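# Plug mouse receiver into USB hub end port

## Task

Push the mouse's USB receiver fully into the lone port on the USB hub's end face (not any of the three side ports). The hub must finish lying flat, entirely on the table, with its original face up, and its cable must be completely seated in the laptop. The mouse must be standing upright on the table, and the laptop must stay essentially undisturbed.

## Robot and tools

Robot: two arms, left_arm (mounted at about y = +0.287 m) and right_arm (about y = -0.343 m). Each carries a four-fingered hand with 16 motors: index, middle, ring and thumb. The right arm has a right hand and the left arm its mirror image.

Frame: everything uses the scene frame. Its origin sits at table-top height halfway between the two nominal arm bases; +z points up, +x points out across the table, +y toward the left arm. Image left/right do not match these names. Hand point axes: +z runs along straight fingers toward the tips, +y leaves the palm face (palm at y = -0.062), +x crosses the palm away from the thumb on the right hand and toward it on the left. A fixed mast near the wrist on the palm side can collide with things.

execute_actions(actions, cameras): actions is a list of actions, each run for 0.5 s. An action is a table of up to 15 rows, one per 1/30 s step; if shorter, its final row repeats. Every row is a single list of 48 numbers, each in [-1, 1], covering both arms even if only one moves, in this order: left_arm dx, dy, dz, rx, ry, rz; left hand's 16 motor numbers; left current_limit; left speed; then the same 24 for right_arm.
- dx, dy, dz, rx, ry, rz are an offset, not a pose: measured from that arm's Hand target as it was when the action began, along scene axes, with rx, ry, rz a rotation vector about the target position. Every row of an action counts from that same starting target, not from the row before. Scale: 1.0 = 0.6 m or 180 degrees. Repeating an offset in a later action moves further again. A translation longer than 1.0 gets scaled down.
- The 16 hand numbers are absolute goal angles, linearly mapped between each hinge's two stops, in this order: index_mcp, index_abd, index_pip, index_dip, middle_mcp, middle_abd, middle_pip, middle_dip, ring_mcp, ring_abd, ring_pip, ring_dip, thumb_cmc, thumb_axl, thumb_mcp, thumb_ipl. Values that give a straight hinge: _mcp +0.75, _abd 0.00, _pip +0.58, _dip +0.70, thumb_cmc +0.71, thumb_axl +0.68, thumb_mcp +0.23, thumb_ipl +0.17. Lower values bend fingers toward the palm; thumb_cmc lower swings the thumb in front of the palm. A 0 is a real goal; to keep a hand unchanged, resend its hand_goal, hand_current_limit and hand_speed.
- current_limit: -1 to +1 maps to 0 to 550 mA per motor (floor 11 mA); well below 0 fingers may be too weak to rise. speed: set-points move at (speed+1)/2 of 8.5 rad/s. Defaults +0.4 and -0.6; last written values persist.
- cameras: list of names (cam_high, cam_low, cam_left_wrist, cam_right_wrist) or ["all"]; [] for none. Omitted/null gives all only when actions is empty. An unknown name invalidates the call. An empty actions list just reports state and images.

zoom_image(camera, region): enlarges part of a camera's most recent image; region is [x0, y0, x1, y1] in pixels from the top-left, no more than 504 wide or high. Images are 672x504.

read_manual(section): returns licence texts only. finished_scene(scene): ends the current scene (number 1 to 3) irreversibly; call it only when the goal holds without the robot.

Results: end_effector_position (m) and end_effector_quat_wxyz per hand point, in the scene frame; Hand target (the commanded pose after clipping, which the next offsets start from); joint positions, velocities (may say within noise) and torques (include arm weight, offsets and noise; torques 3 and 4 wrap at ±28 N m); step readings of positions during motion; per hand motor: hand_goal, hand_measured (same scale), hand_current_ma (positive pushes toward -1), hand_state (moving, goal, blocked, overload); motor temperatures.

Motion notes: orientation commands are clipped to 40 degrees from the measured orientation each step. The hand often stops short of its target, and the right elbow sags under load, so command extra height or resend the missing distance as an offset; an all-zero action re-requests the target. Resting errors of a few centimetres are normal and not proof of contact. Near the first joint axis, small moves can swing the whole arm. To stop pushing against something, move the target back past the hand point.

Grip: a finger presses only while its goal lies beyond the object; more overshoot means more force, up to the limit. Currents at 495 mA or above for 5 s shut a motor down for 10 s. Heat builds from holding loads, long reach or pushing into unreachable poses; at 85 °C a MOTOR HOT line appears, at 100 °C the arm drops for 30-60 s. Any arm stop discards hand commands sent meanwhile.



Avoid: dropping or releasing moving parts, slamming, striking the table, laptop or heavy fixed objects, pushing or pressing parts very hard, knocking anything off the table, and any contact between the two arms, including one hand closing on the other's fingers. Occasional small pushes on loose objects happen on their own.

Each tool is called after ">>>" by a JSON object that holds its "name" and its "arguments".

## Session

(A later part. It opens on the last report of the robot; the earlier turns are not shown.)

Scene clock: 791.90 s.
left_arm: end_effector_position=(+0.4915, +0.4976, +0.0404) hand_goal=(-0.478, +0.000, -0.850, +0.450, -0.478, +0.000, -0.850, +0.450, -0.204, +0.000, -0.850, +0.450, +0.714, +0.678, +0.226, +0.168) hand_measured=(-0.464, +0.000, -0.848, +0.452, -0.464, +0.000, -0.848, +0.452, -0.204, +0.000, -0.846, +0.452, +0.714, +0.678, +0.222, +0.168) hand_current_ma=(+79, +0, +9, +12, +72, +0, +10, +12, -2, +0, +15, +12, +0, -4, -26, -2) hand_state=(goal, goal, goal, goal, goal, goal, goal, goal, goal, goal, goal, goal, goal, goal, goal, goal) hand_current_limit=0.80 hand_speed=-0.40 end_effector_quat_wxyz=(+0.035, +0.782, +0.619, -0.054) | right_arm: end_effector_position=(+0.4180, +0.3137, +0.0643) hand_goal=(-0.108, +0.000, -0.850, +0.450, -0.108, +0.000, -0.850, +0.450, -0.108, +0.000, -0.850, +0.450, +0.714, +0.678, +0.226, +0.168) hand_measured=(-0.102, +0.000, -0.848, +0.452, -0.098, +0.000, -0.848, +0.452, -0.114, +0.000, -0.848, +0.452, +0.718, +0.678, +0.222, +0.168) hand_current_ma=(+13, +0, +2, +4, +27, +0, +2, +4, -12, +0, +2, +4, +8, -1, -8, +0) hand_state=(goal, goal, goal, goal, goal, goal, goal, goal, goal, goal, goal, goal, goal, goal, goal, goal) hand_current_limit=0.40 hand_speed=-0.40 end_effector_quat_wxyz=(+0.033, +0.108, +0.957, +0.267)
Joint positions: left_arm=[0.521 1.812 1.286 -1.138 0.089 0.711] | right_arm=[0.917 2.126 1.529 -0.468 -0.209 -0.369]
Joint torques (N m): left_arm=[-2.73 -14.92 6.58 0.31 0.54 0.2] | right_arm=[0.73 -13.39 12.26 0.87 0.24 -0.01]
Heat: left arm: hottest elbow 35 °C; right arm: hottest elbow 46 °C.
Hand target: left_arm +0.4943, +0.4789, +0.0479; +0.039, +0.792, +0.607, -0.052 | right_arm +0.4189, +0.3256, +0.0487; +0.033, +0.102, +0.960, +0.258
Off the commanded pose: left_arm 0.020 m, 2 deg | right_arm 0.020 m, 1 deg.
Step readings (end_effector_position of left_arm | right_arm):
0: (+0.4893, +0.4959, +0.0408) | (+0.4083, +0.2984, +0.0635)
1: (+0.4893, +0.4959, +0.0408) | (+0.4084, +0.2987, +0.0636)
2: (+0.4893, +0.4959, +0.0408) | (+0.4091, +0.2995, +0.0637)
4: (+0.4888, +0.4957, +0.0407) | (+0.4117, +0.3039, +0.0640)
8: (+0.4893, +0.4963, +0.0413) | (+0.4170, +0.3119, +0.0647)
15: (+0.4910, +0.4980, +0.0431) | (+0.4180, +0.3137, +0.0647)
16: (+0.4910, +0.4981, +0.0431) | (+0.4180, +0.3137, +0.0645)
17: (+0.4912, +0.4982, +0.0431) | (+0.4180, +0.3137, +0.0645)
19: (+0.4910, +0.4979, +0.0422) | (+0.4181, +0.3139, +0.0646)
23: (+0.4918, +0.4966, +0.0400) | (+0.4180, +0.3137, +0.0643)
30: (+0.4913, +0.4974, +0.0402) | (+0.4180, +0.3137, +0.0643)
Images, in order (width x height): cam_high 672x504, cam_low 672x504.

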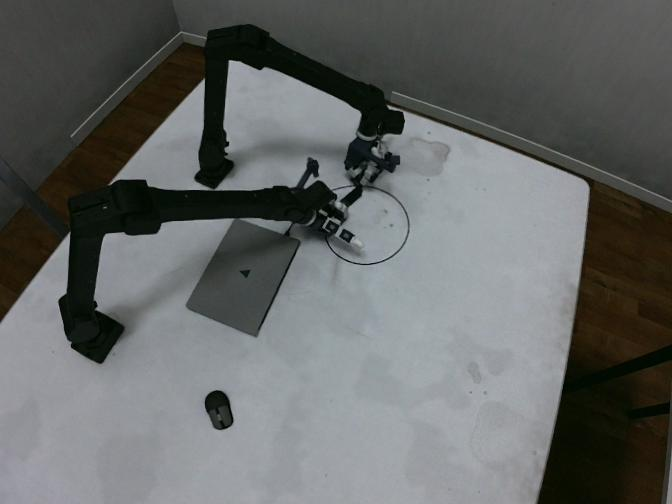

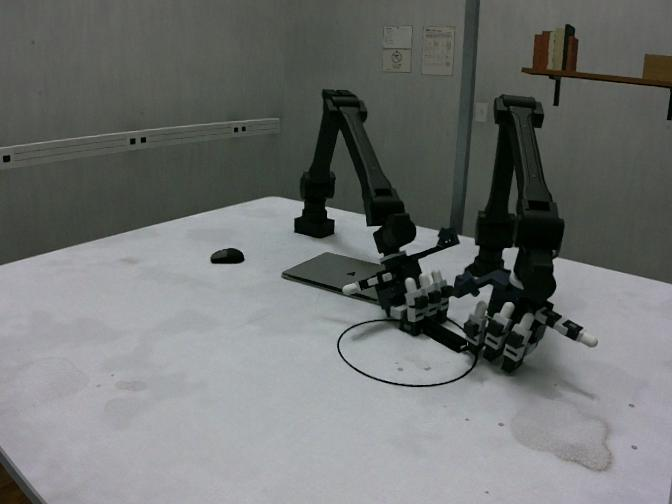

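>>> {"name": "execute_actions", "arguments": {"actions": [[[-0.011,-0.045,-0.012,0,0,-0.01,-0.479,0,-0.85,0.45,-0.479,0,-0.85,0.45,-0.205,0,-0.85,0.45,0.714,0.678,0.226,0.168,0.8,-0.4,0.004,0.015,-0.02,0,0,0,-0.1075,0,-0.85,0.45,-0.1075,0,-0.85,0.45,-0.1075,0,-0.85,0.45,0.714,0.678,0.226,0.168,0.4,-0.4]],[[-0.011,-0.045,0,0,0,-0.01,-0.479,0,-0.85,0.45,-0.479,0,-0.85,0.45,-0.205,0,-0.85,0.45,0.714,0.678,0.226,0.168,0.8,-0.4,0.004,0.015,0,0,0,0,-0.1075,0,-0.85,0.45,-0.1075,0,-0.85,0.45,-0.1075,0,-0.85,0.45,0.714,0.678,0.226,0.168,0.4,-0.4]]], "cameras": ["cam_high","cam_low"]}}

>>> {"name": "zoom_image", "arguments": {"camera": "cam_low", "region": [380, 280, 500, 370]}}

>>> {"name": "zoom_image", "arguments": {"camera": "cam_high", "region": [310, 150, 390, 220]}}

Scene clock: 818.17 s.
left_arm: end_effector_position=(+0.4910, +0.4930, +0.0533) hand_goal=(-0.478, +0.000, -0.850, +0.450, -0.478, +0.000, -0.850, +0.450, -0.204, +0.000, -0.850, +0.450, +0.714, +0.678, +0.226, +0.168) hand_measured=(-0.464, +0.000, -0.848, +0.452, -0.464, +0.000, -0.848, +0.452, -0.218, +0.000, -0.846, +0.452, +0.714, +0.678, +0.222, +0.168) hand_current_ma=(+79, +0, +9, +12, +72, +0, +10, +12, -77, +0, +15, +12, +0, -4, -26, -2) hand_state=(goal, goal, goal, goal, goal, goal, goal, goal, goal, goal, goal, goal, goal, goal, goal, goal) hand_current_limit=0.80 hand_speed=-0.40 end_effector_quat_wxyz=(+0.027, +0.769, +0.639, -0.010) | right_arm: end_effector_position=(+0.4192, +0.3156, +0.0620) hand_goal=(-0.108, +0.000, -0.850, +0.450, -0.108, +0.000, -0.850, +0.450, -0.108, +0.000, -0.850, +0.450, +0.714, +0.678, +0.226, +0.168) hand_measured=(-0.102, +0.000, -0.848, +0.452, -0.104, +0.000, -0.848, +0.452, -0.110, +0.000, -0.848, +0.452, +0.718, +0.678, +0.222, +0.168) hand_current_ma=(+13, +0, +2, +4, +6, +0, +2, +4, -5, +0, +2, +4, +8, -1, -8, +0) hand_state=(goal, goal, goal, goal, goal, goal, goal, goal, goal, goal, goal, goal, goal, goal, goal, goal) hand_current_limit=0.40 hand_speed=-0.40 end_effector_quat_wxyz=(+0.028, +0.109, +0.960, +0.256)
Joint positions: left_arm=[0.493 1.743 1.214 -1.049 0.057 0.632] | right_arm=[0.918 2.136 1.554 -0.506 -0.206 -0.369]
Joint torques (N m): left_arm=[-6.77 -13.45 4.19 -1.36 1.97 0.87] | right_arm=[1.49 -10.99 14.67 2.03 0.34 0.1]
Heat: left arm: hottest elbow 34 °C; right arm: hottest elbow 47 °C.
Hand target: left_arm +0.4811, +0.4249, +0.0406; +0.038, +0.811, +0.582, -0.054 | right_arm +0.4238, +0.3435, +0.0367; +0.033, +0.102, +0.960, +0.258
Off the commanded pose: left_arm 0.070 m, 10 deg | right_arm 0.038 m, 1 deg.
Step readings (end_effector_position of left_arm | right_arm):
0: (+0.4915, +0.4976, +0.0404) | (+0.4180, +0.3137, +0.0643)
1: (+0.4912, +0.4973, +0.0402) | (+0.4180, +0.3137, +0.0643)
2: (+0.4911, +0.4968, +0.0400) | (+0.4181, +0.3139, +0.0639)
4: (+0.4905, +0.4960, +0.0404) | (+0.4183, +0.3141, +0.0636)
8: (+0.4908, +0.4952, +0.0437) | (+0.4184, +0.3143, +0.0633)
15: (+0.4921, +0.4947, +0.0448) | (+0.4185, +0.3144, +0.0631)
16: (+0.4920, +0.4945, +0.0445) | (+0.4186, +0.3145, +0.0632)
17: (+0.4917, +0.4943, +0.0443) | (+0.4185, +0.3149, +0.0632)
19: (+0.4908, +0.4940, +0.0443) | (+0.4188, +0.3152, +0.0629)
23: (+0.4906, +0.4932, +0.0497) | (+0.4192, +0.3154, +0.0623)
30: (+0.4913, +0.4928, +0.0536) | (+0.4192, +0.3156, +0.0619)
Images, in order (width x height): cam_high 672x504, cam_low 672x504.

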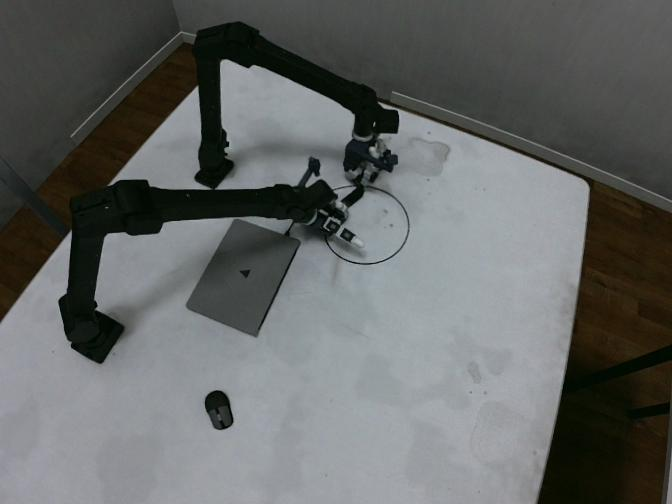

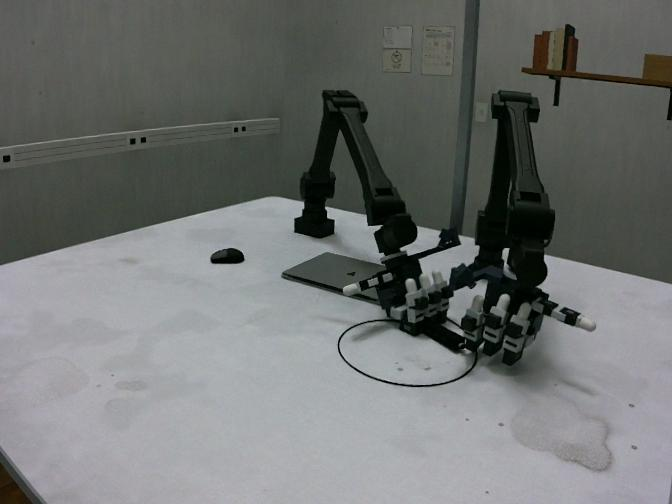

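Scaled by 4.200 from the camera's 672x504 image, which has a finer 960x720 frame.

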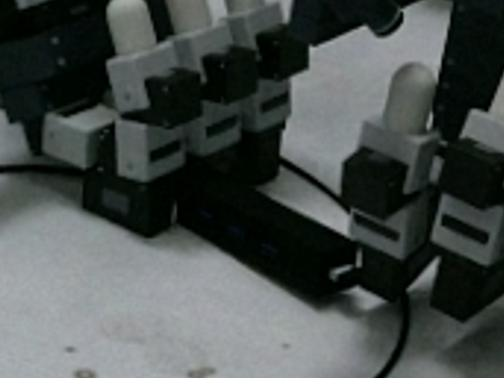

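Scaled by 6.300 from the camera's 672x504 image, which has a finer 960x720 frame.

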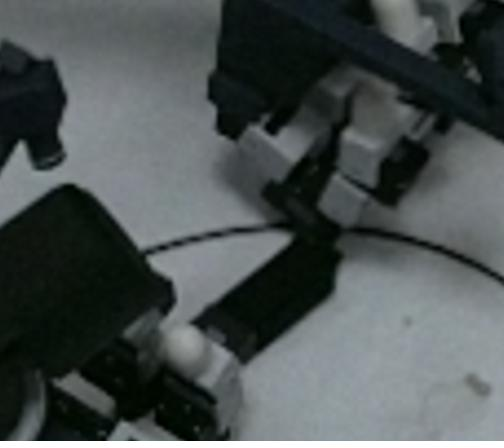

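>>> {"name": "execute_actions", "arguments": {"actions": [[[0.02,0.1,-0.008,-0.024,0.008,-0.022,-0.479,0,-0.85,0.45,-0.479,0,-0.85,0.45,-0.205,0,-0.85,0.45,0.714,0.678,0.226,0.168,0.8,-0.4,0,0,0,0,0,0,-0.1075,0,-0.85,0.45,-0.1075,0,-0.85,0.45,-0.1075,0,-0.85,0.45,0.714,0.678,0.226,0.168,0.4,-0.4]],[[-0.008,-0.03,0,0,0,0,-0.479,0,-0.85,0.45,-0.479,0,-0.85,0.45,-0.205,0,-0.85,0.45,0.714,0.678,0.226,0.168,0.8,-0.4,0,0,0,0,0,0,-0.1075,0,-0.85,0.45,-0.1075,0,-0.85,0.45,-0.1075,0,-0.85,0.45,0.714,0.678,0.226,0.168,0.4,-0.4]]], "cameras": ["cam_low","cam_high"]}}

>>> {"name": "zoom_image", "arguments": {"camera": "cam_low", "region": [430, 300, 510, 370]}}

>>> {"name": "zoom_image", "arguments": {"camera": "cam_high", "region": [330, 155, 390, 205]}}

Scene clock: 837.13 s.
left_arm: end_effector_position=(+0.4901, +0.5053, +0.0380) hand_goal=(-0.478, +0.000, -0.850, +0.450, -0.478, +0.000, -0.850, +0.450, -0.204, +0.000, -0.850, +0.450, +0.714, +0.678, +0.226, +0.168) hand_measured=(-0.464, +0.000, -0.848, +0.452, -0.464, +0.000, -0.848, +0.452, -0.206, +0.000, -0.846, +0.452, +0.714, +0.678, +0.222, +0.168) hand_current_ma=(+79, +0, +9, +12, +72, +0, +10, +12, -11, +0, +15, +12, +0, -4, -26, -2) hand_state=(goal, goal, goal, goal, goal, goal, goal, goal, goal, goal, goal, goal, goal, goal, goal, goal) hand_current_limit=0.80 hand_speed=-0.40 end_effector_quat_wxyz=(+0.053, +0.804, +0.589, -0.063) | right_arm: end_effector_position=(+0.4235, +0.3226, +0.0626) hand_goal=(-0.108, +0.000, -0.850, +0.450, -0.108, +0.000, -0.850, +0.450, -0.108, +0.000, -0.850, +0.450, +0.714, +0.678, +0.226, +0.168) hand_measured=(-0.102, +0.000, -0.848, +0.452, -0.096, +0.000, -0.848, +0.452, -0.108, +0.000, -0.848, +0.452, +0.718, +0.678, +0.222, +0.168) hand_current_ma=(+13, +0, +2, +4, +32, +0, +2, +4, -1, +0, +2, +4, +8, -1, -8, +0) hand_state=(goal, goal, goal, goal, goal, goal, goal, goal, goal, goal, goal, goal, goal, goal, goal, goal) hand_current_limit=0.40 hand_speed=-0.40 end_effector_quat_wxyz=(+0.030, +0.108, +0.959, +0.260)
Joint positions: left_arm=[0.558 1.84 1.314 -1.158 0.12 0.826] | right_arm=[0.919 2.152 1.58 -0.506 -0.206 -0.368]
Joint torques (N m): left_arm=[-4.19 -14.04 6.53 -1.26 1 0.7] | right_arm=[1.44 -12.04 12.98 1.96 0.32 0.09]
Heat: left arm: hottest shoulder 33 °C; right arm: hottest elbow 47 °C.
Hand target: left_arm +0.4882, +0.4669, +0.0359; +0.059, +0.827, +0.552, -0.087 | right_arm +0.4236, +0.3436, +0.0365; +0.033, +0.102, +0.960, +0.258
Off the commanded pose: left_arm 0.039 m, 6 deg | right_arm 0.034 m, 1 deg.
Step readings (end_effector_position of left_arm | right_arm):
0: (+0.4909, +0.4930, +0.0532) | (+0.4192, +0.3156, +0.0620)
1: (+0.4910, +0.4930, +0.0533) | (+0.4192, +0.3156, +0.0620)
2: (+0.4921, +0.4935, +0.0546) | (+0.4192, +0.3156, +0.0620)
4: (+0.4960, +0.4938, +0.0578) | (+0.4195, +0.3160, +0.0622)
8: (+0.4974, +0.5013, +0.0546) | (+0.4225, +0.3209, +0.0625)
15: (+0.4899, +0.5058, +0.0376) | (+0.4235, +0.3226, +0.0626)
16: (+0.4902, +0.5057, +0.0379) | (+0.4235, +0.3226, +0.0626)
17: (+0.4901, +0.5054, +0.0380) | (+0.4235, +0.3226, +0.0626)
19: (+0.4901, +0.5053, +0.0380) | (+0.4235, +0.3226, +0.0626)
23: (+0.4901, +0.5053, +0.0380) | (+0.4235, +0.3226, +0.0626)
30: (+0.4901, +0.5053, +0.0380) | (+0.4235, +0.3226, +0.0626)
Images, in order (width x height): cam_high 672x504, cam_low 672x504.

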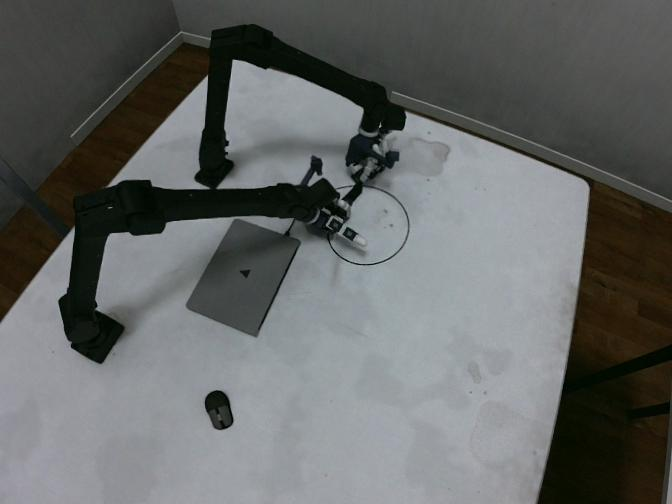

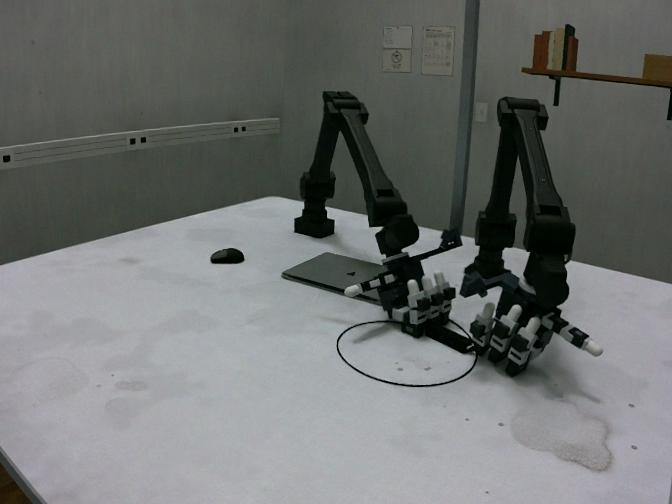

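Scaled by 6.300 from the camera's 672x504 image, which has a finer 960x720 frame.

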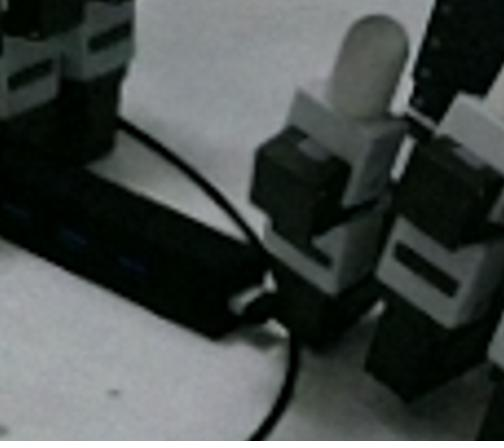

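Scaled by 8.400 from the camera's 672x504 image, which has a finer 960x720 frame.

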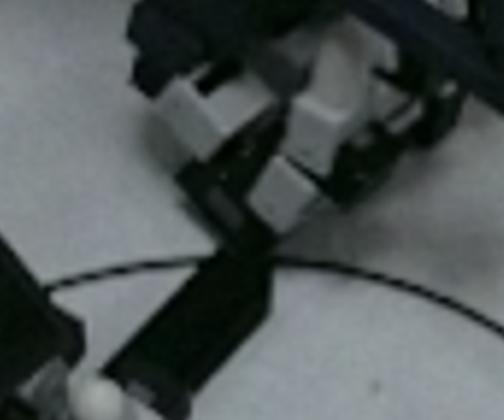

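>>> {"name": "execute_actions", "arguments": {"actions": [[[-0.011,-0.04,-0.015,-0.014,0.005,-0.015,-0.479,0,-0.85,0.45,-0.479,0,-0.85,0.45,-0.205,0,-0.85,0.45,0.714,0.678,0.226,0.168,0.8,-0.4,0,0,-0.012,0,0,0,-0.1075,0,-0.85,0.45,-0.1075,0,-0.85,0.45,-0.1075,0,-0.85,0.45,0.714,0.678,0.226,0.168,0.4,-0.4]],[[-0.009,-0.03,-0.01,-0.014,0.005,-0.015,-0.479,0,-0.85,0.45,-0.479,0,-0.85,0.45,-0.205,0,-0.85,0.45,0.714,0.678,0.226,0.168,0.8,-0.4,0,0,0,0,0,0,-0.1075,0,-0.85,0.45,-0.1075,0,-0.85,0.45,-0.1075,0,-0.85,0.45,0.714,0.678,0.226,0.168,0.4,-0.4]]], "cameras": ["cam_low","cam_high"]}}

>>> {"name": "zoom_image", "arguments": {"camera": "cam_low", "region": [430, 300, 510, 370]}}

>>> {"name": "zoom_image", "arguments": {"camera": "cam_high", "region": [330, 155, 390, 205]}}

Scene clock: 850.27 s.
left_arm: end_effector_position=(+0.4918, +0.5011, +0.0394) hand_goal=(-0.478, +0.000, -0.850, +0.450, -0.478, +0.000, -0.850, +0.450, -0.204, +0.000, -0.850, +0.450, +0.714, +0.678, +0.226, +0.168) hand_measured=(-0.464, +0.000, -0.848, +0.452, -0.464, +0.000, -0.848, +0.452, -0.212, +0.000, -0.846, +0.452, +0.714, +0.678, +0.222, +0.168) hand_current_ma=(+79, +0, +9, +12, +72, +0, +10, +12, -44, +0, +15, +12, +0, -4, -26, -2) hand_state=(goal, goal, goal, goal, goal, goal, goal, goal, goal, goal, goal, goal, goal, goal, goal, goal) hand_current_limit=0.80 hand_speed=-0.40 end_effector_quat_wxyz=(+0.062, +0.807, +0.583, -0.064) | right_arm: end_effector_position=(+0.4238, +0.3223, +0.0622) hand_goal=(-0.108, +0.000, -0.850, +0.450, -0.108, +0.000, -0.850, +0.450, -0.108, +0.000, -0.850, +0.450, +0.714, +0.678, +0.226, +0.168) hand_measured=(-0.102, +0.000, -0.848, +0.452, -0.096, +0.000, -0.848, +0.452, -0.108, +0.000, -0.848, +0.452, +0.718, +0.678, +0.222, +0.168) hand_current_ma=(+13, +0, +2, +4, +32, +0, +2, +4, -1, +0, +2, +4, +8, -1, -8, +0) hand_state=(goal, goal, goal, goal, goal, goal, goal, goal, goal, goal, goal, goal, goal, goal, goal, goal) hand_current_limit=0.40 hand_speed=-0.40 end_effector_quat_wxyz=(+0.031, +0.110, +0.959, +0.260)
Joint positions: left_arm=[0.557 1.84 1.314 -1.158 0.137 0.839] | right_arm=[0.919 2.153 1.58 -0.506 -0.205 -0.365]
Joint torques (N m): left_arm=[-6.36 -12.98 4.01 -2.65 2.62 1.32] | right_arm=[1.49 -11.46 12.46 2.45 0.28 0.06]
Motor temperatures (°C): left_arm=[25 33 33 25 25 25] | right_arm=[23 33 50 25 22 24]
Heat: left arm: hottest shoulder 33 °C; right arm: hottest elbow 50 °C.
Hand target: left_arm +0.4762, +0.4249, +0.0209; +0.082, +0.848, +0.509, -0.127 | right_arm +0.4236, +0.3436, +0.0293; +0.033, +0.102, +0.960, +0.258
Off the commanded pose: left_arm 0.080 m, 12 deg | right_arm 0.039 m, 1 deg.
Step readings (end_effector_position of left_arm | right_arm):
0: (+0.4901, +0.5053, +0.0380) | (+0.4235, +0.3226, +0.0626)
1: (+0.4902, +0.5051, +0.0380) | (+0.4235, +0.3226, +0.0626)
2: (+0.4903, +0.5048, +0.0380) | (+0.4235, +0.3226, +0.0626)
4: (+0.4907, +0.5041, +0.0382) | (+0.4235, +0.3225, +0.0623)
8: (+0.4910, +0.5037, +0.0384) | (+0.4236, +0.3225, +0.0623)
15: (+0.4910, +0.5036, +0.0385) | (+0.4236, +0.3224, +0.0623)
16: (+0.4911, +0.5034, +0.0385) | (+0.4236, +0.3224, +0.0623)
17: (+0.4913, +0.5029, +0.0388) | (+0.4237, +0.3224, +0.0623)
19: (+0.4917, +0.5019, +0.0391) | (+0.4237, +0.3224, +0.0623)
23: (+0.4919, +0.5014, +0.0393) | (+0.4238, +0.3223, +0.0622)
30: (+0.4918, +0.5011, +0.0393) | (+0.4238, +0.3223, +0.0622)
Images, in order (width x height): cam_high 672x504, cam_low 672x504.

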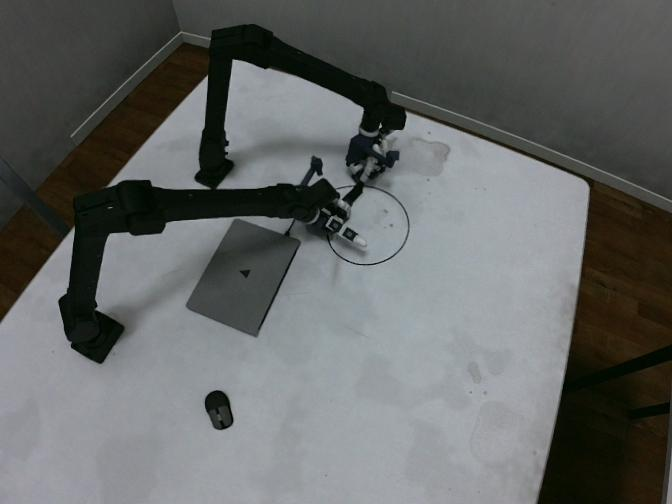

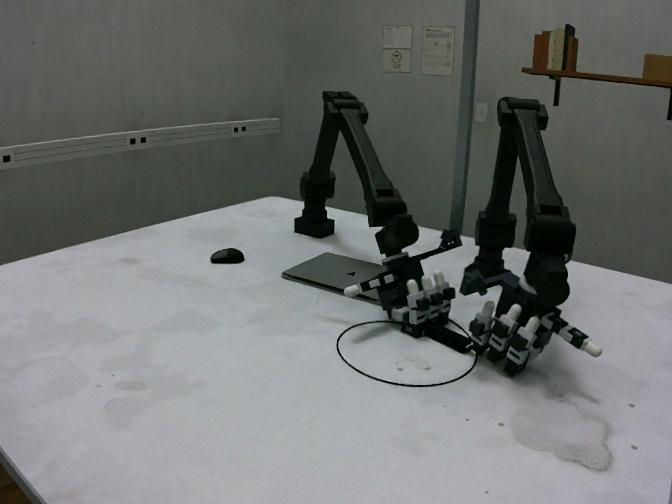

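Scaled by 6.300 from the camera's 672x504 image, which has a finer 960x720 frame.

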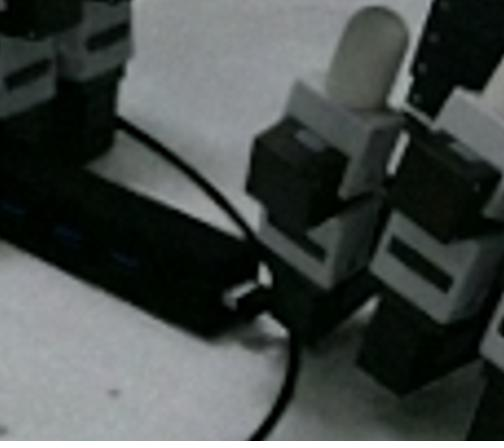

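Scaled by 8.400 from the camera's 672x504 image, which has a finer 960x720 frame.

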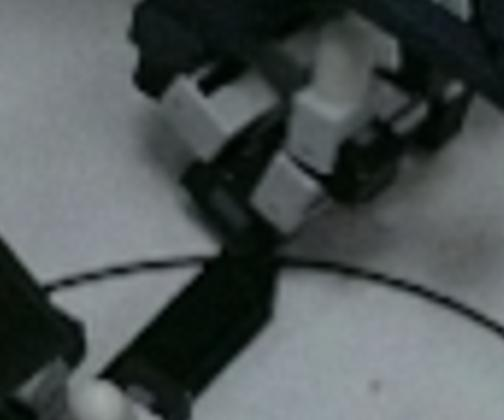

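>>> {"name": "execute_actions", "arguments": {"actions": [[[-0.008,-0.03,0.0,0,0,-0.01,-0.479,0,-0.85,0.45,-0.479,0,-0.85,0.45,-0.205,0,-0.85,0.45,0.714,0.678,0.226,0.168,0.8,-0.4,0.003,0.015,-0.01,0,0,0,-0.1075,0,-0.85,0.45,-0.1075,0,-0.85,0.45,-0.1075,0,-0.85,0.45,0.714,0.678,0.226,0.168,0.4,-0.4]],[[-0.005,-0.02,0,0,0,-0.01,-0.479,0,-0.85,0.45,-0.479,0,-0.85,0.45,-0.205,0,-0.85,0.45,0.714,0.678,0.226,0.168,0.8,-0.4,0.003,0.015,0,0,0,0,-0.1075,0,-0.85,0.45,-0.1075,0,-0.85,0.45,-0.1075,0,-0.85,0.45,0.714,0.678,0.226,0.168,0.4,-0.4]]], "cameras": ["cam_low","cam_high"]}}

>>> {"name": "zoom_image", "arguments": {"camera": "cam_low", "region": [430, 300, 510, 370]}}

>>> {"name": "zoom_image", "arguments": {"camera": "cam_high", "region": [330, 155, 390, 205]}}

Scene clock: 861.33 s.
left_arm: end_effector_position=(+0.4860, +0.5003, +0.0383) hand_goal=(-0.478, +0.000, -0.850, +0.450, -0.478, +0.000, -0.850, +0.450, -0.204, +0.000, -0.850, +0.450, +0.714, +0.678, +0.226, +0.168) hand_measured=(-0.464, +0.000, -0.848, +0.452, -0.464, +0.000, -0.848, +0.452, -0.218, +0.000, -0.846, +0.452, +0.714, +0.678, +0.222, +0.168) hand_current_ma=(+79, +0, +9, +12, +72, +0, +10, +12, -71, +0, +15, +12, +0, -4, -26, -2) hand_state=(goal, goal, goal, goal, goal, goal, goal, goal, goal, goal, goal, goal, goal, goal, goal, goal) hand_current_limit=0.80 hand_speed=-0.40 end_effector_quat_wxyz=(+0.054, +0.810, +0.581, -0.061) | right_arm: end_effector_position=(+0.4253, +0.3224, +0.0613) hand_goal=(-0.108, +0.000, -0.850, +0.450, -0.108, +0.000, -0.850, +0.450, -0.108, +0.000, -0.850, +0.450, +0.714, +0.678, +0.226, +0.168) hand_measured=(-0.102, +0.000, -0.848, +0.452, -0.104, +0.000, -0.848, +0.452, -0.110, +0.000, -0.848, +0.452, +0.718, +0.678, +0.222, +0.168) hand_current_ma=(+13, +0, +2, +4, +7, +0, +2, +4, -3, +0, +2, +4, +8, -1, -8, +0) hand_state=(goal, goal, goal, goal, goal, goal, goal, goal, goal, goal, goal, goal, goal, goal, goal, goal) hand_current_limit=0.40 hand_speed=-0.40 end_effector_quat_wxyz=(+0.029, +0.113, +0.960, +0.254)
Joint positions: left_arm=[0.557 1.827 1.293 -1.147 0.121 0.845] | right_arm=[0.919 2.157 1.592 -0.526 -0.2 -0.362]
Joint torques (N m): left_arm=[-9.76 -14.1 2.19 -2.69 2.98 1.51] | right_arm=[2.26 -9.47 15.73 2.74 0.31 0.13]
Heat: left arm: hottest shoulder 33 °C; right arm: hottest elbow 51 °C.
Hand target: left_arm +0.4685, +0.3949, +0.0207; +0.078, +0.863, +0.482, -0.129 | right_arm +0.4273, +0.3617, +0.0237; +0.033, +0.102, +0.960, +0.259
Off the commanded pose: left_arm 0.108 m, 15 deg | right_arm 0.055 m, 1 deg.
Step readings (end_effector_position of left_arm | right_arm):
0: (+0.4918, +0.5011, +0.0394) | (+0.4238, +0.3223, +0.0622)
1: (+0.4918, +0.5011, +0.0394) | (+0.4238, +0.3223, +0.0622)
2: (+0.4918, +0.5010, +0.0394) | (+0.4238, +0.3223, +0.0622)
4: (+0.4911, +0.5006, +0.0387) | (+0.4241, +0.3222, +0.0622)
8: (+0.4897, +0.5005, +0.0371) | (+0.4243, +0.3221, +0.0621)
15: (+0.4896, +0.5004, +0.0371) | (+0.4243, +0.3221, +0.0621)
16: (+0.4894, +0.5004, +0.0371) | (+0.4243, +0.3221, +0.0621)
17: (+0.4891, +0.5003, +0.0369) | (+0.4244, +0.3222, +0.0621)
19: (+0.4880, +0.5004, +0.0367) | (+0.4247, +0.3222, +0.0618)
23: (+0.4867, +0.5004, +0.0380) | (+0.4250, +0.3223, +0.0613)
30: (+0.4859, +0.5003, +0.0383) | (+0.4253, +0.3223, +0.0611)
Images, in order (width x height): cam_high 672x504, cam_low 672x504.

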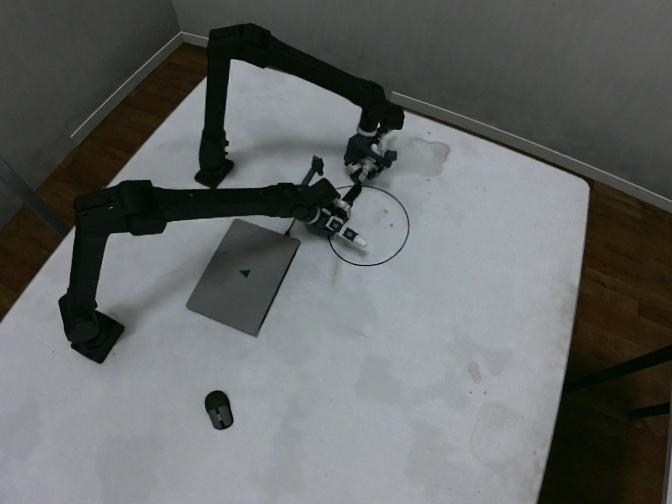

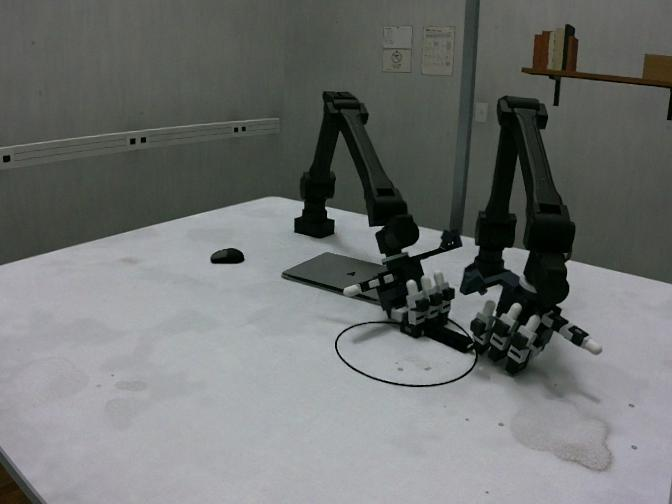

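Scaled by 6.300 from the camera's 672x504 image, which has a finer 960x720 frame.

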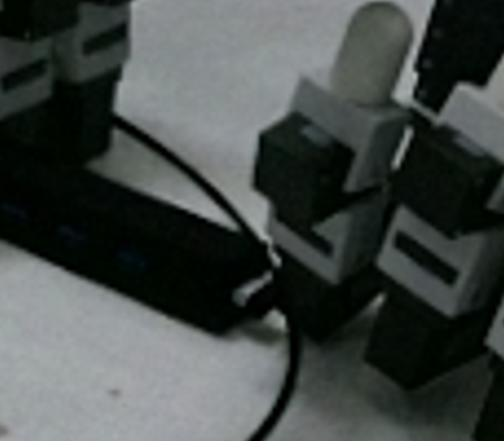

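Scaled by 8.400 from the camera's 672x504 image, which has a finer 960x720 frame.

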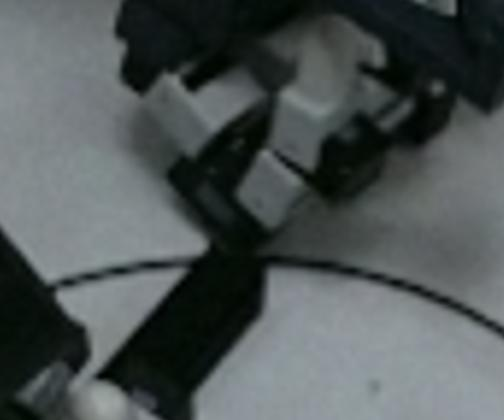

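>>> {"name": "execute_actions", "arguments": {"actions": [[[0.04,0.19,0.03,0.02,-0.008,0.035,-0.479,0,-0.85,0.45,-0.479,0,-0.85,0.45,-0.205,0,-0.85,0.45,0.714,0.678,0.226,0.168,0.8,-0.4,-0.003,-0.015,0,0,0,0,-0.1075,0,-0.85,0.45,-0.1075,0,-0.85,0.45,-0.1075,0,-0.85,0.45,0.714,0.678,0.226,0.168,0.4,-0.4]]], "cameras": ["cam_low","cam_high"]}}

>>> {"name": "zoom_image", "arguments": {"camera": "cam_low", "region": [410, 290, 500, 370]}}

>>> {"name": "zoom_image", "arguments": {"camera": "cam_high", "region": [330, 155, 390, 205]}}

Scene clock: 876.77 s.
left_arm: end_effector_position=(+0.4872, +0.5182, +0.0399) hand_goal=(-0.478, +0.000, -0.850, +0.450, -0.478, +0.000, -0.850, +0.450, -0.204, +0.000, -0.850, +0.450, +0.714, +0.678, +0.226, +0.168) hand_measured=(-0.464, +0.000, -0.848, +0.452, -0.464, +0.000, -0.848, +0.452, -0.198, +0.000, -0.846, +0.452, +0.714, +0.678, +0.222, +0.168) hand_current_ma=(+79, +0, +9, +12, +72, +0, +10, +12, +33, +0, +15, +12, +0, -4, -26, -2) hand_state=(goal, goal, goal, goal, goal, goal, goal, goal, goal, goal, goal, goal, goal, goal, goal, goal) hand_current_limit=0.80 hand_speed=-0.40 end_effector_quat_wxyz=(+0.058, +0.828, +0.550, -0.086) | right_arm: end_effector_position=(+0.4322, +0.3335, +0.0637) hand_goal=(-0.108, +0.000, -0.850, +0.450, -0.108, +0.000, -0.850, +0.450, -0.108, +0.000, -0.850, +0.450, +0.714, +0.678, +0.226, +0.168) hand_measured=(-0.102, +0.000, -0.848, +0.452, -0.090, +0.000, -0.848, +0.452, -0.114, +0.000, -0.848, +0.452, +0.718, +0.678, +0.222, +0.168) hand_current_ma=(+13, +0, +2, +4, +49, +0, +2, +4, -16, +0, +2, +4, +8, -1, -8, +0) hand_state=(goal, goal, goal, goal, goal, goal, goal, goal, goal, goal, goal, goal, goal, goal, goal, goal) hand_current_limit=0.40 hand_speed=-0.40 end_effector_quat_wxyz=(+0.036, +0.112, +0.956, +0.269)
Joint positions: left_arm=[0.598 1.887 1.39 -1.242 0.122 0.96] | right_arm=[0.92 2.179 1.62 -0.496 -0.201 -0.358]
Joint torques (N m): left_arm=[-1.26 -12.81 9.76 -1.17 0.71 0.56] | right_arm=[1.67 -11.87 11.92 1.99 0.27 0.02]
Motor temperatures (°C): left_arm=[26 33 32 25 31 26] | right_arm=[23 32 53 25 22 24]
Heat: left arm: hottest shoulder 33 °C; right arm: hottest elbow 53 °C.
Hand target: left_arm +0.4925, +0.5089, +0.0388; +0.064, +0.839, +0.531, -0.099 | right_arm +0.4256, +0.3526, +0.0235; +0.033, +0.102, +0.960, +0.258
Off the commanded pose: left_arm 0.011 m, 3 deg | right_arm 0.045 m, 2 deg.
Step readings (end_effector_position of left_arm | right_arm):
0: (+0.4860, +0.5003, +0.0383) | (+0.4253, +0.3224, +0.0613)
1: (+0.4863, +0.5007, +0.0387) | (+0.4253, +0.3224, +0.0613)
2: (+0.4873, +0.5022, +0.0401) | (+0.4254, +0.3223, +0.0612)
4: (+0.4897, +0.5045, +0.0438) | (+0.4261, +0.3232, +0.0611)
8: (+0.4929, +0.5135, +0.0469) | (+0.4304, +0.3301, +0.0629)
15: (+0.4867, +0.5185, +0.0387) | (+0.4322, +0.3335, +0.0638)
Images, in order (width x height): cam_high 672x504, cam_low 672x504.

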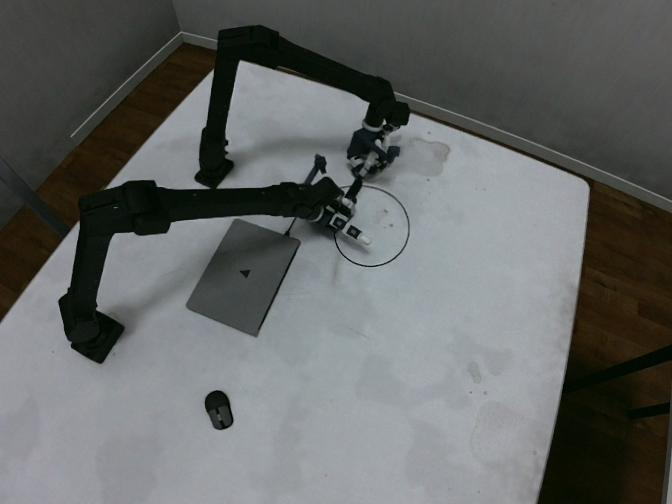

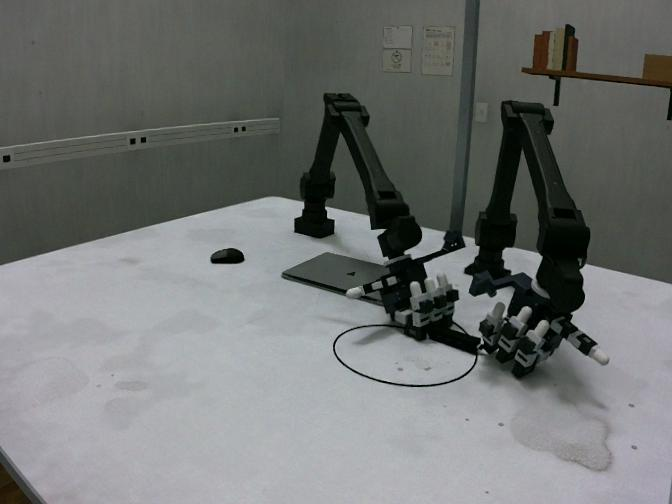

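Scaled by 5.600 from the camera's 672x504 image, which has a finer 960x720 frame.

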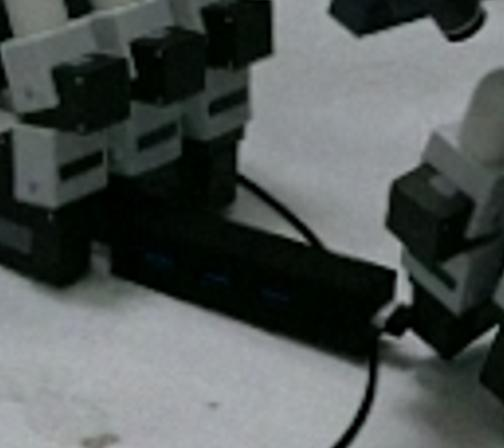

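Scaled by 8.400 from the camera's 672x504 image, which has a finer 960x720 frame.

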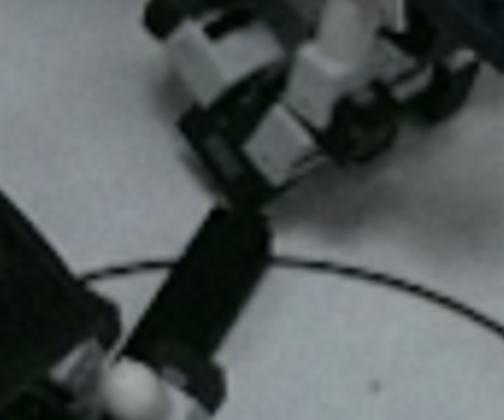

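>>> {"name": "execute_actions", "arguments": {"actions": [[[0,0,0,0,0,0,-0.479,0,-0.85,0.45,-0.479,0,-0.85,0.45,-0.205,0,-0.85,0.45,0.714,0.678,0.226,0.168,0.8,-0.4,-0.016,-0.11,0.055,0,0,0,-0.1075,0,-0.85,0.45,-0.1075,0,-0.85,0.45,-0.1075,0,-0.85,0.45,0.714,0.678,0.226,0.168,0.4,-0.4]],[[-0.012,-0.055,0.005,0,0,0,-0.479,0,-0.85,0.45,-0.479,0,-0.85,0.45,-0.205,0,-0.85,0.45,0.714,0.678,0.226,0.168,0.8,-0.4,0,0,0,0,0,0,-0.1075,0,-0.85,0.45,-0.1075,0,-0.85,0.45,-0.1075,0,-0.85,0.45,0.714,0.678,0.226,0.168,0.4,-0.4]]], "cameras": ["cam_low","cam_high"]}}

>>> {"name": "zoom_image", "arguments": {"camera": "cam_low", "region": [390, 280, 500, 370]}}

>>> {"name": "zoom_image", "arguments": {"camera": "cam_high", "region": [310, 155, 390, 225]}}

Scene clock: 911.33 s.
left_arm: end_effector_position=(+0.4812, +0.4756, +0.0335) hand_goal=(-0.478, +0.000, -0.850, +0.450, -0.478, +0.000, -0.850, +0.450, -0.204, +0.000, -0.850, +0.450, +0.714, +0.678, +0.226, +0.168) hand_measured=(-0.490, +0.000, -0.848, +0.452, -0.464, +0.000, -0.848, +0.452, -0.198, +0.000, -0.846, +0.452, +0.714, +0.678, +0.222, +0.168) hand_current_ma=(-62, +0, +9, +12, +72, +0, +10, +12, +34, +0, +15, +12, +0, -4, -26, -2) hand_state=(goal, goal, goal, goal, goal, goal, goal, goal, goal, goal, goal, goal, goal, goal, goal, goal) hand_current_limit=0.80 hand_speed=-0.40 end_effector_quat_wxyz=(+0.064, +0.841, +0.525, -0.111) | right_arm: end_effector_position=(+0.4152, +0.2960, +0.0645) hand_goal=(-0.108, +0.000, -0.850, +0.450, -0.108, +0.000, -0.850, +0.450, -0.108, +0.000, -0.850, +0.450, +0.714, +0.678, +0.226, +0.168) hand_measured=(-0.102, +0.000, -0.848, +0.452, -0.102, +0.000, -0.848, +0.452, -0.112, +0.000, -0.848, +0.452, +0.718, +0.678, +0.222, +0.168) hand_current_ma=(+13, +0, +2, +4, +11, +0, +2, +4, -8, +0, +2, +4, +8, -1, -8, +0) hand_state=(goal, goal, goal, goal, goal, goal, goal, goal, goal, goal, goal, goal, goal, goal, goal, goal) hand_current_limit=0.40 hand_speed=-0.40 end_effector_quat_wxyz=(+0.031, +0.105, +0.958, +0.265)
Joint positions: left_arm=[0.543 1.873 1.347 -1.261 0.14 0.968] | right_arm=[0.902 2.093 1.473 -0.452 -0.22 -0.387]
Joint torques (N m): left_arm=[-0.67 -15.33 7.02 0.62 0.32 0.03] | right_arm=[-0.56 -16.09 6.75 1.43 0.01 -0.15]
Motor temperatures (°C): left_arm=[25 33 34 25 26 25] | right_arm=[23 31 52 25 22 24]
Heat: left arm: hottest elbow 34 °C; right arm: hottest elbow 52 °C.
Hand target: left_arm +0.4852, +0.4760, +0.0418; +0.064, +0.839, +0.531, -0.099 | right_arm +0.4159, +0.2867, +0.0567; +0.033, +0.102, +0.960, +0.259
Off the commanded pose: left_arm 0.009 m, 2 deg | right_arm 0.012 m, 1 deg.
Step readings (end_effector_position of left_arm | right_arm):
0: (+0.4872, +0.5181, +0.0399) | (+0.4322, +0.3335, +0.0637)
1: (+0.4872, +0.5181, +0.0399) | (+0.4322, +0.3336, +0.0637)
2: (+0.4872, +0.5181, +0.0399) | (+0.4318, +0.3329, +0.0646)
4: (+0.4861, +0.5164, +0.0401) | (+0.4286, +0.3281, +0.0656)
8: (+0.4840, +0.5125, +0.0398) | (+0.4172, +0.3074, +0.0649)
15: (+0.4837, +0.5115, +0.0398) | (+0.4153, +0.2960, +0.0639)
16: (+0.4838, +0.5113, +0.0398) | (+0.4152, +0.2960, +0.0641)
17: (+0.4844, +0.5092, +0.0397) | (+0.4152, +0.2960, +0.0643)
19: (+0.4834, +0.5047, +0.0376) | (+0.4151, +0.2959, +0.0641)
23: (+0.4804, +0.4868, +0.0334) | (+0.4151, +0.2959, +0.0644)
30: (+0.4812, +0.4756, +0.0335) | (+0.4152, +0.2960, +0.0645)
Images, in order (width x height): cam_high 672x504, cam_low 672x504.

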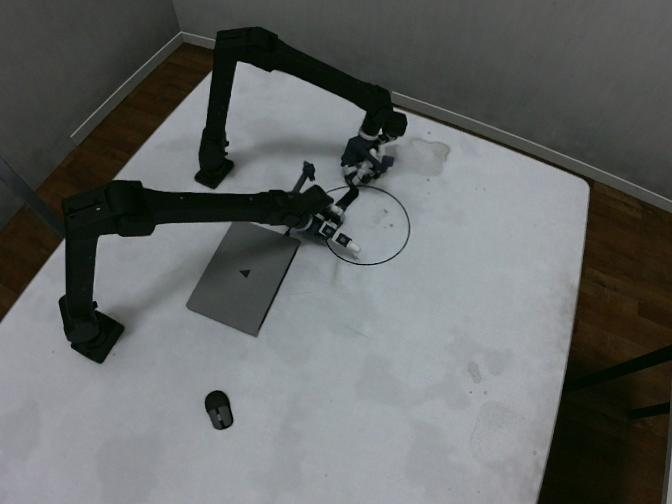

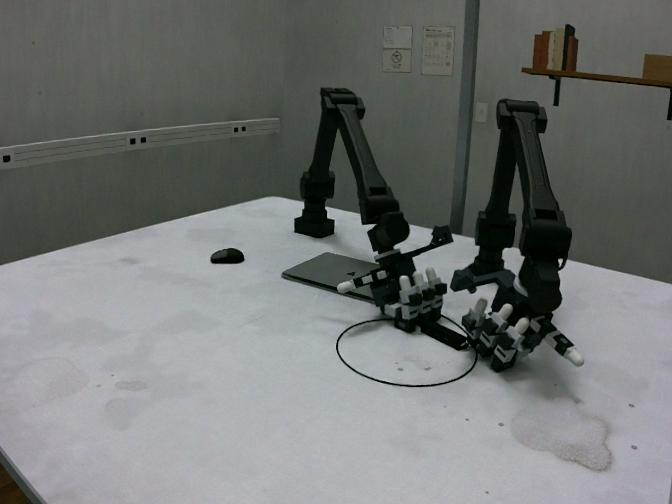

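Scaled by 4.582 from the camera's 672x504 image, which has a finer 960x720 frame.

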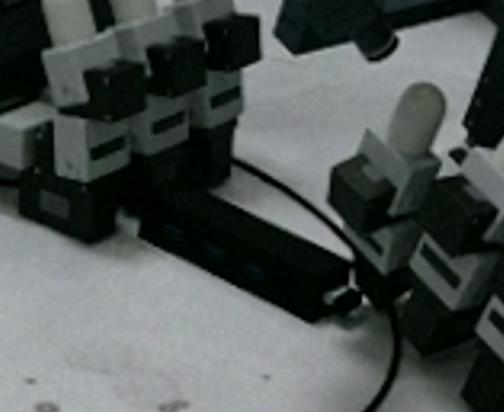

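Scaled by 6.300 from the camera's 672x504 image, which has a finer 960x720 frame.

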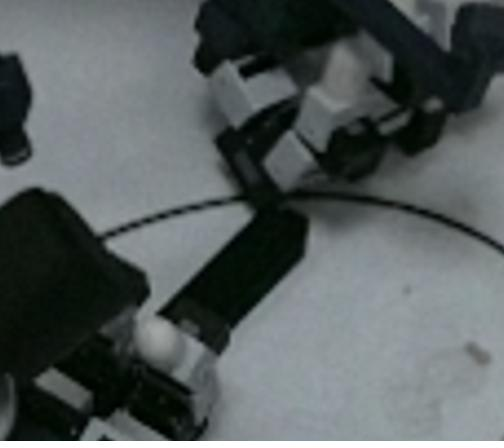

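>>> {"name": "execute_actions", "arguments": {"actions": [[[0.008,-0.02,0.012,0.022,-0.007,0.045,-0.479,0,-0.85,0.45,-0.479,0,-0.85,0.45,-0.205,0,-0.85,0.45,0.714,0.678,0.226,0.168,0.8,-0.4,0,0,0,0,0,0,-0.1075,0,-0.85,0.45,-0.1075,0,-0.85,0.45,-0.1075,0,-0.85,0.45,0.714,0.678,0.226,0.168,0.4,-0.4]],[[-0.006,-0.03,0.0,0,0,0,-0.479,0,-0.85,0.45,-0.479,0,-0.85,0.45,-0.205,0,-0.85,0.45,0.714,0.678,0.226,0.168,0.8,-0.4,0,0,0,0,0,0,-0.1075,0,-0.85,0.45,-0.1075,0,-0.85,0.45,-0.1075,0,-0.85,0.45,0.714,0.678,0.226,0.168,0.4,-0.4]]], "cameras": ["cam_low","cam_high"]}}

>>> {"name": "zoom_image", "arguments": {"camera": "cam_low", "region": [390, 280, 500, 370]}}

>>> {"name": "zoom_image", "arguments": {"camera": "cam_high", "region": [310, 155, 390, 225]}}

Scene clock: 937.10 s.
left_arm: end_effector_position=(+0.4798, +0.4449, +0.0351) hand_goal=(-0.478, +0.000, -0.850, +0.450, -0.478, +0.000, -0.850, +0.450, -0.204, +0.000, -0.850, +0.450, +0.714, +0.678, +0.226, +0.168) hand_measured=(-0.472, +0.000, -0.848, +0.452, -0.464, +0.000, -0.848, +0.452, -0.198, +0.000, -0.846, +0.452, +0.714, +0.678, +0.222, +0.168) hand_current_ma=(+28, +0, +9, +12, +72, +0, +10, +12, +34, +0, +15, +12, +0, -4, -26, -2) hand_state=(goal, goal, goal, goal, goal, goal, goal, goal, goal, goal, goal, goal, goal, goal, goal, goal) hand_current_limit=0.80 hand_speed=-0.40 end_effector_quat_wxyz=(+0.046, +0.804, +0.587, -0.086) | right_arm: end_effector_position=(+0.4151, +0.2956, +0.0645) hand_goal=(-0.108, +0.000, -0.850, +0.450, -0.108, +0.000, -0.850, +0.450, -0.108, +0.000, -0.850, +0.450, +0.714, +0.678, +0.226, +0.168) hand_measured=(-0.102, +0.000, -0.848, +0.452, -0.102, +0.000, -0.848, +0.452, -0.112, +0.000, -0.848, +0.452, +0.718, +0.678, +0.222, +0.168) hand_current_ma=(+13, +0, +2, +4, +14, +0, +2, +4, -9, +0, +2, +4, +8, -1, -8, +0) hand_state=(goal, goal, goal, goal, goal, goal, goal, goal, goal, goal, goal, goal, goal, goal, goal, goal) hand_current_limit=0.40 hand_speed=-0.40 end_effector_quat_wxyz=(+0.031, +0.105, +0.958, +0.265)
Joint positions: left_arm=[0.457 1.785 1.231 -1.165 0.127 0.73] | right_arm=[0.901 2.093 1.472 -0.452 -0.22 -0.388]
Joint torques (N m): left_arm=[-0.73 -14.62 7.43 0.88 0.03 0.03] | right_arm=[-0.56 -16.03 6.83 1.43 0.01 -0.14]
Motor temperatures (°C): left_arm=[25 34 34 25 25 25] | right_arm=[23 34 47 25 22 24]
Heat: left arm: hottest shoulder 34 °C; right arm: hottest elbow 47 °C.
Hand target: left_arm +0.4864, +0.4459, +0.0490; +0.048, +0.802, +0.591, -0.066 | right_arm +0.4159, +0.2867, +0.0566; +0.033, +0.102, +0.960, +0.259
Off the commanded pose: left_arm 0.015 m, 2 deg | right_arm 0.012 m, 1 deg.
Step readings (end_effector_position of left_arm | right_arm):
0: (+0.4812, +0.4756, +0.0335) | (+0.4152, +0.2960, +0.0645)
1: (+0.4811, +0.4756, +0.0333) | (+0.4152, +0.2960, +0.0645)
2: (+0.4817, +0.4751, +0.0333) | (+0.4152, +0.2960, +0.0645)
4: (+0.4811, +0.4738, +0.0335) | (+0.4152, +0.2960, +0.0645)
8: (+0.4793, +0.4651, +0.0358) | (+0.4152, +0.2955, +0.0645)
15: (+0.4844, +0.4598, +0.0374) | (+0.4151, +0.2956, +0.0645)
16: (+0.4842, +0.4603, +0.0371) | (+0.4151, +0.2956, +0.0645)
17: (+0.4838, +0.4599, +0.0365) | (+0.4151, +0.2956, +0.0645)
19: (+0.4818, +0.4580, +0.0350) | (+0.4151, +0.2956, +0.0645)
23: (+0.4779, +0.4492, +0.0335) | (+0.4151, +0.2956, +0.0645)
30: (+0.4798, +0.4446, +0.0352) | (+0.4151, +0.2956, +0.0645)
Images, in order (width x height): cam_high 672x504, cam_low 672x504.

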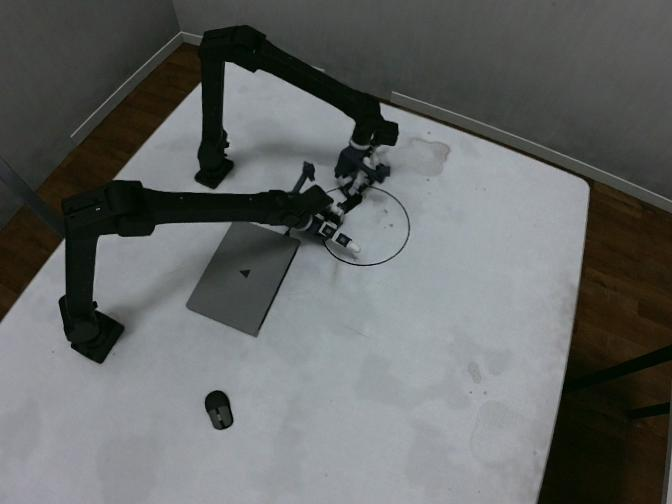

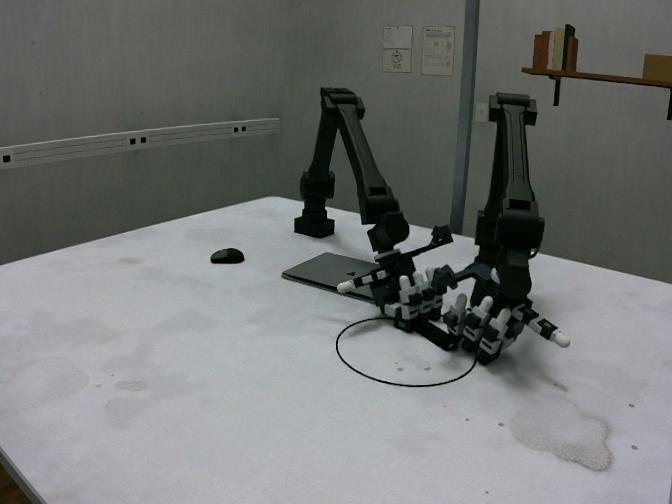

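Scaled by 4.582 from the camera's 672x504 image, which has a finer 960x720 frame.

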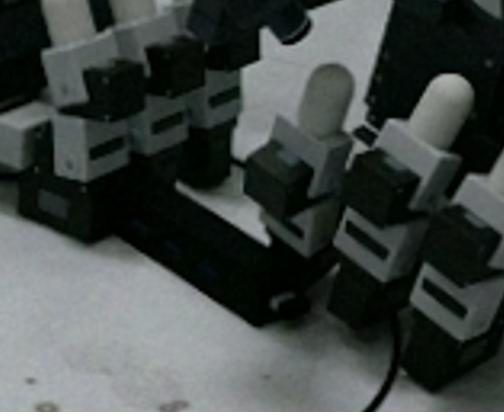

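Scaled by 6.300 from the camera's 672x504 image, which has a finer 960x720 frame.

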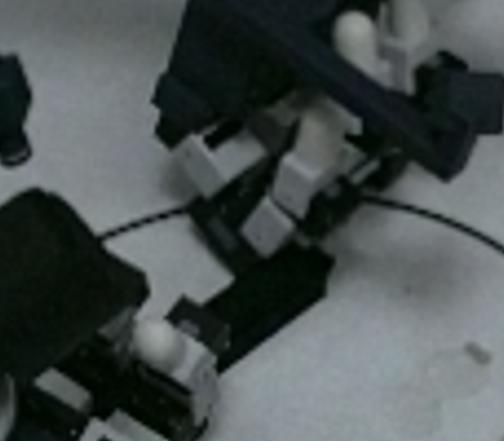

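>>> {"name": "zoom_image", "arguments": {"camera": "cam_low", "region": [392, 300, 472, 360]}}

>>> {"name": "zoom_image", "arguments": {"camera": "cam_high", "region": [325, 185, 370, 225]}}

Scaled by 6.300 from the camera's 672x504 image, which has a finer 960x720 frame.

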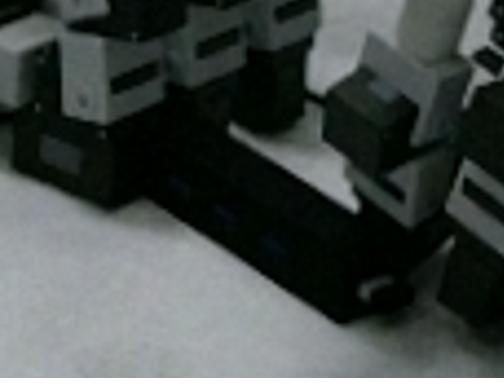

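Scaled by 11.200 from the camera's 672x504 image, which has a finer 960x720 frame.

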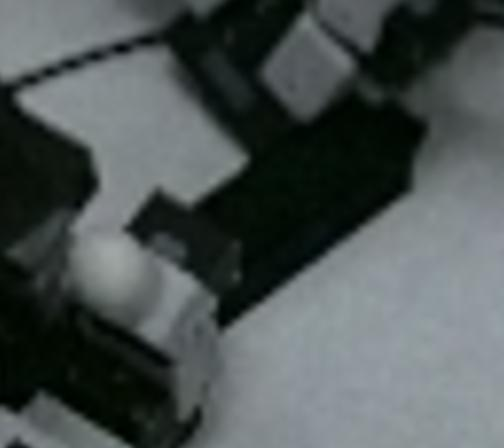

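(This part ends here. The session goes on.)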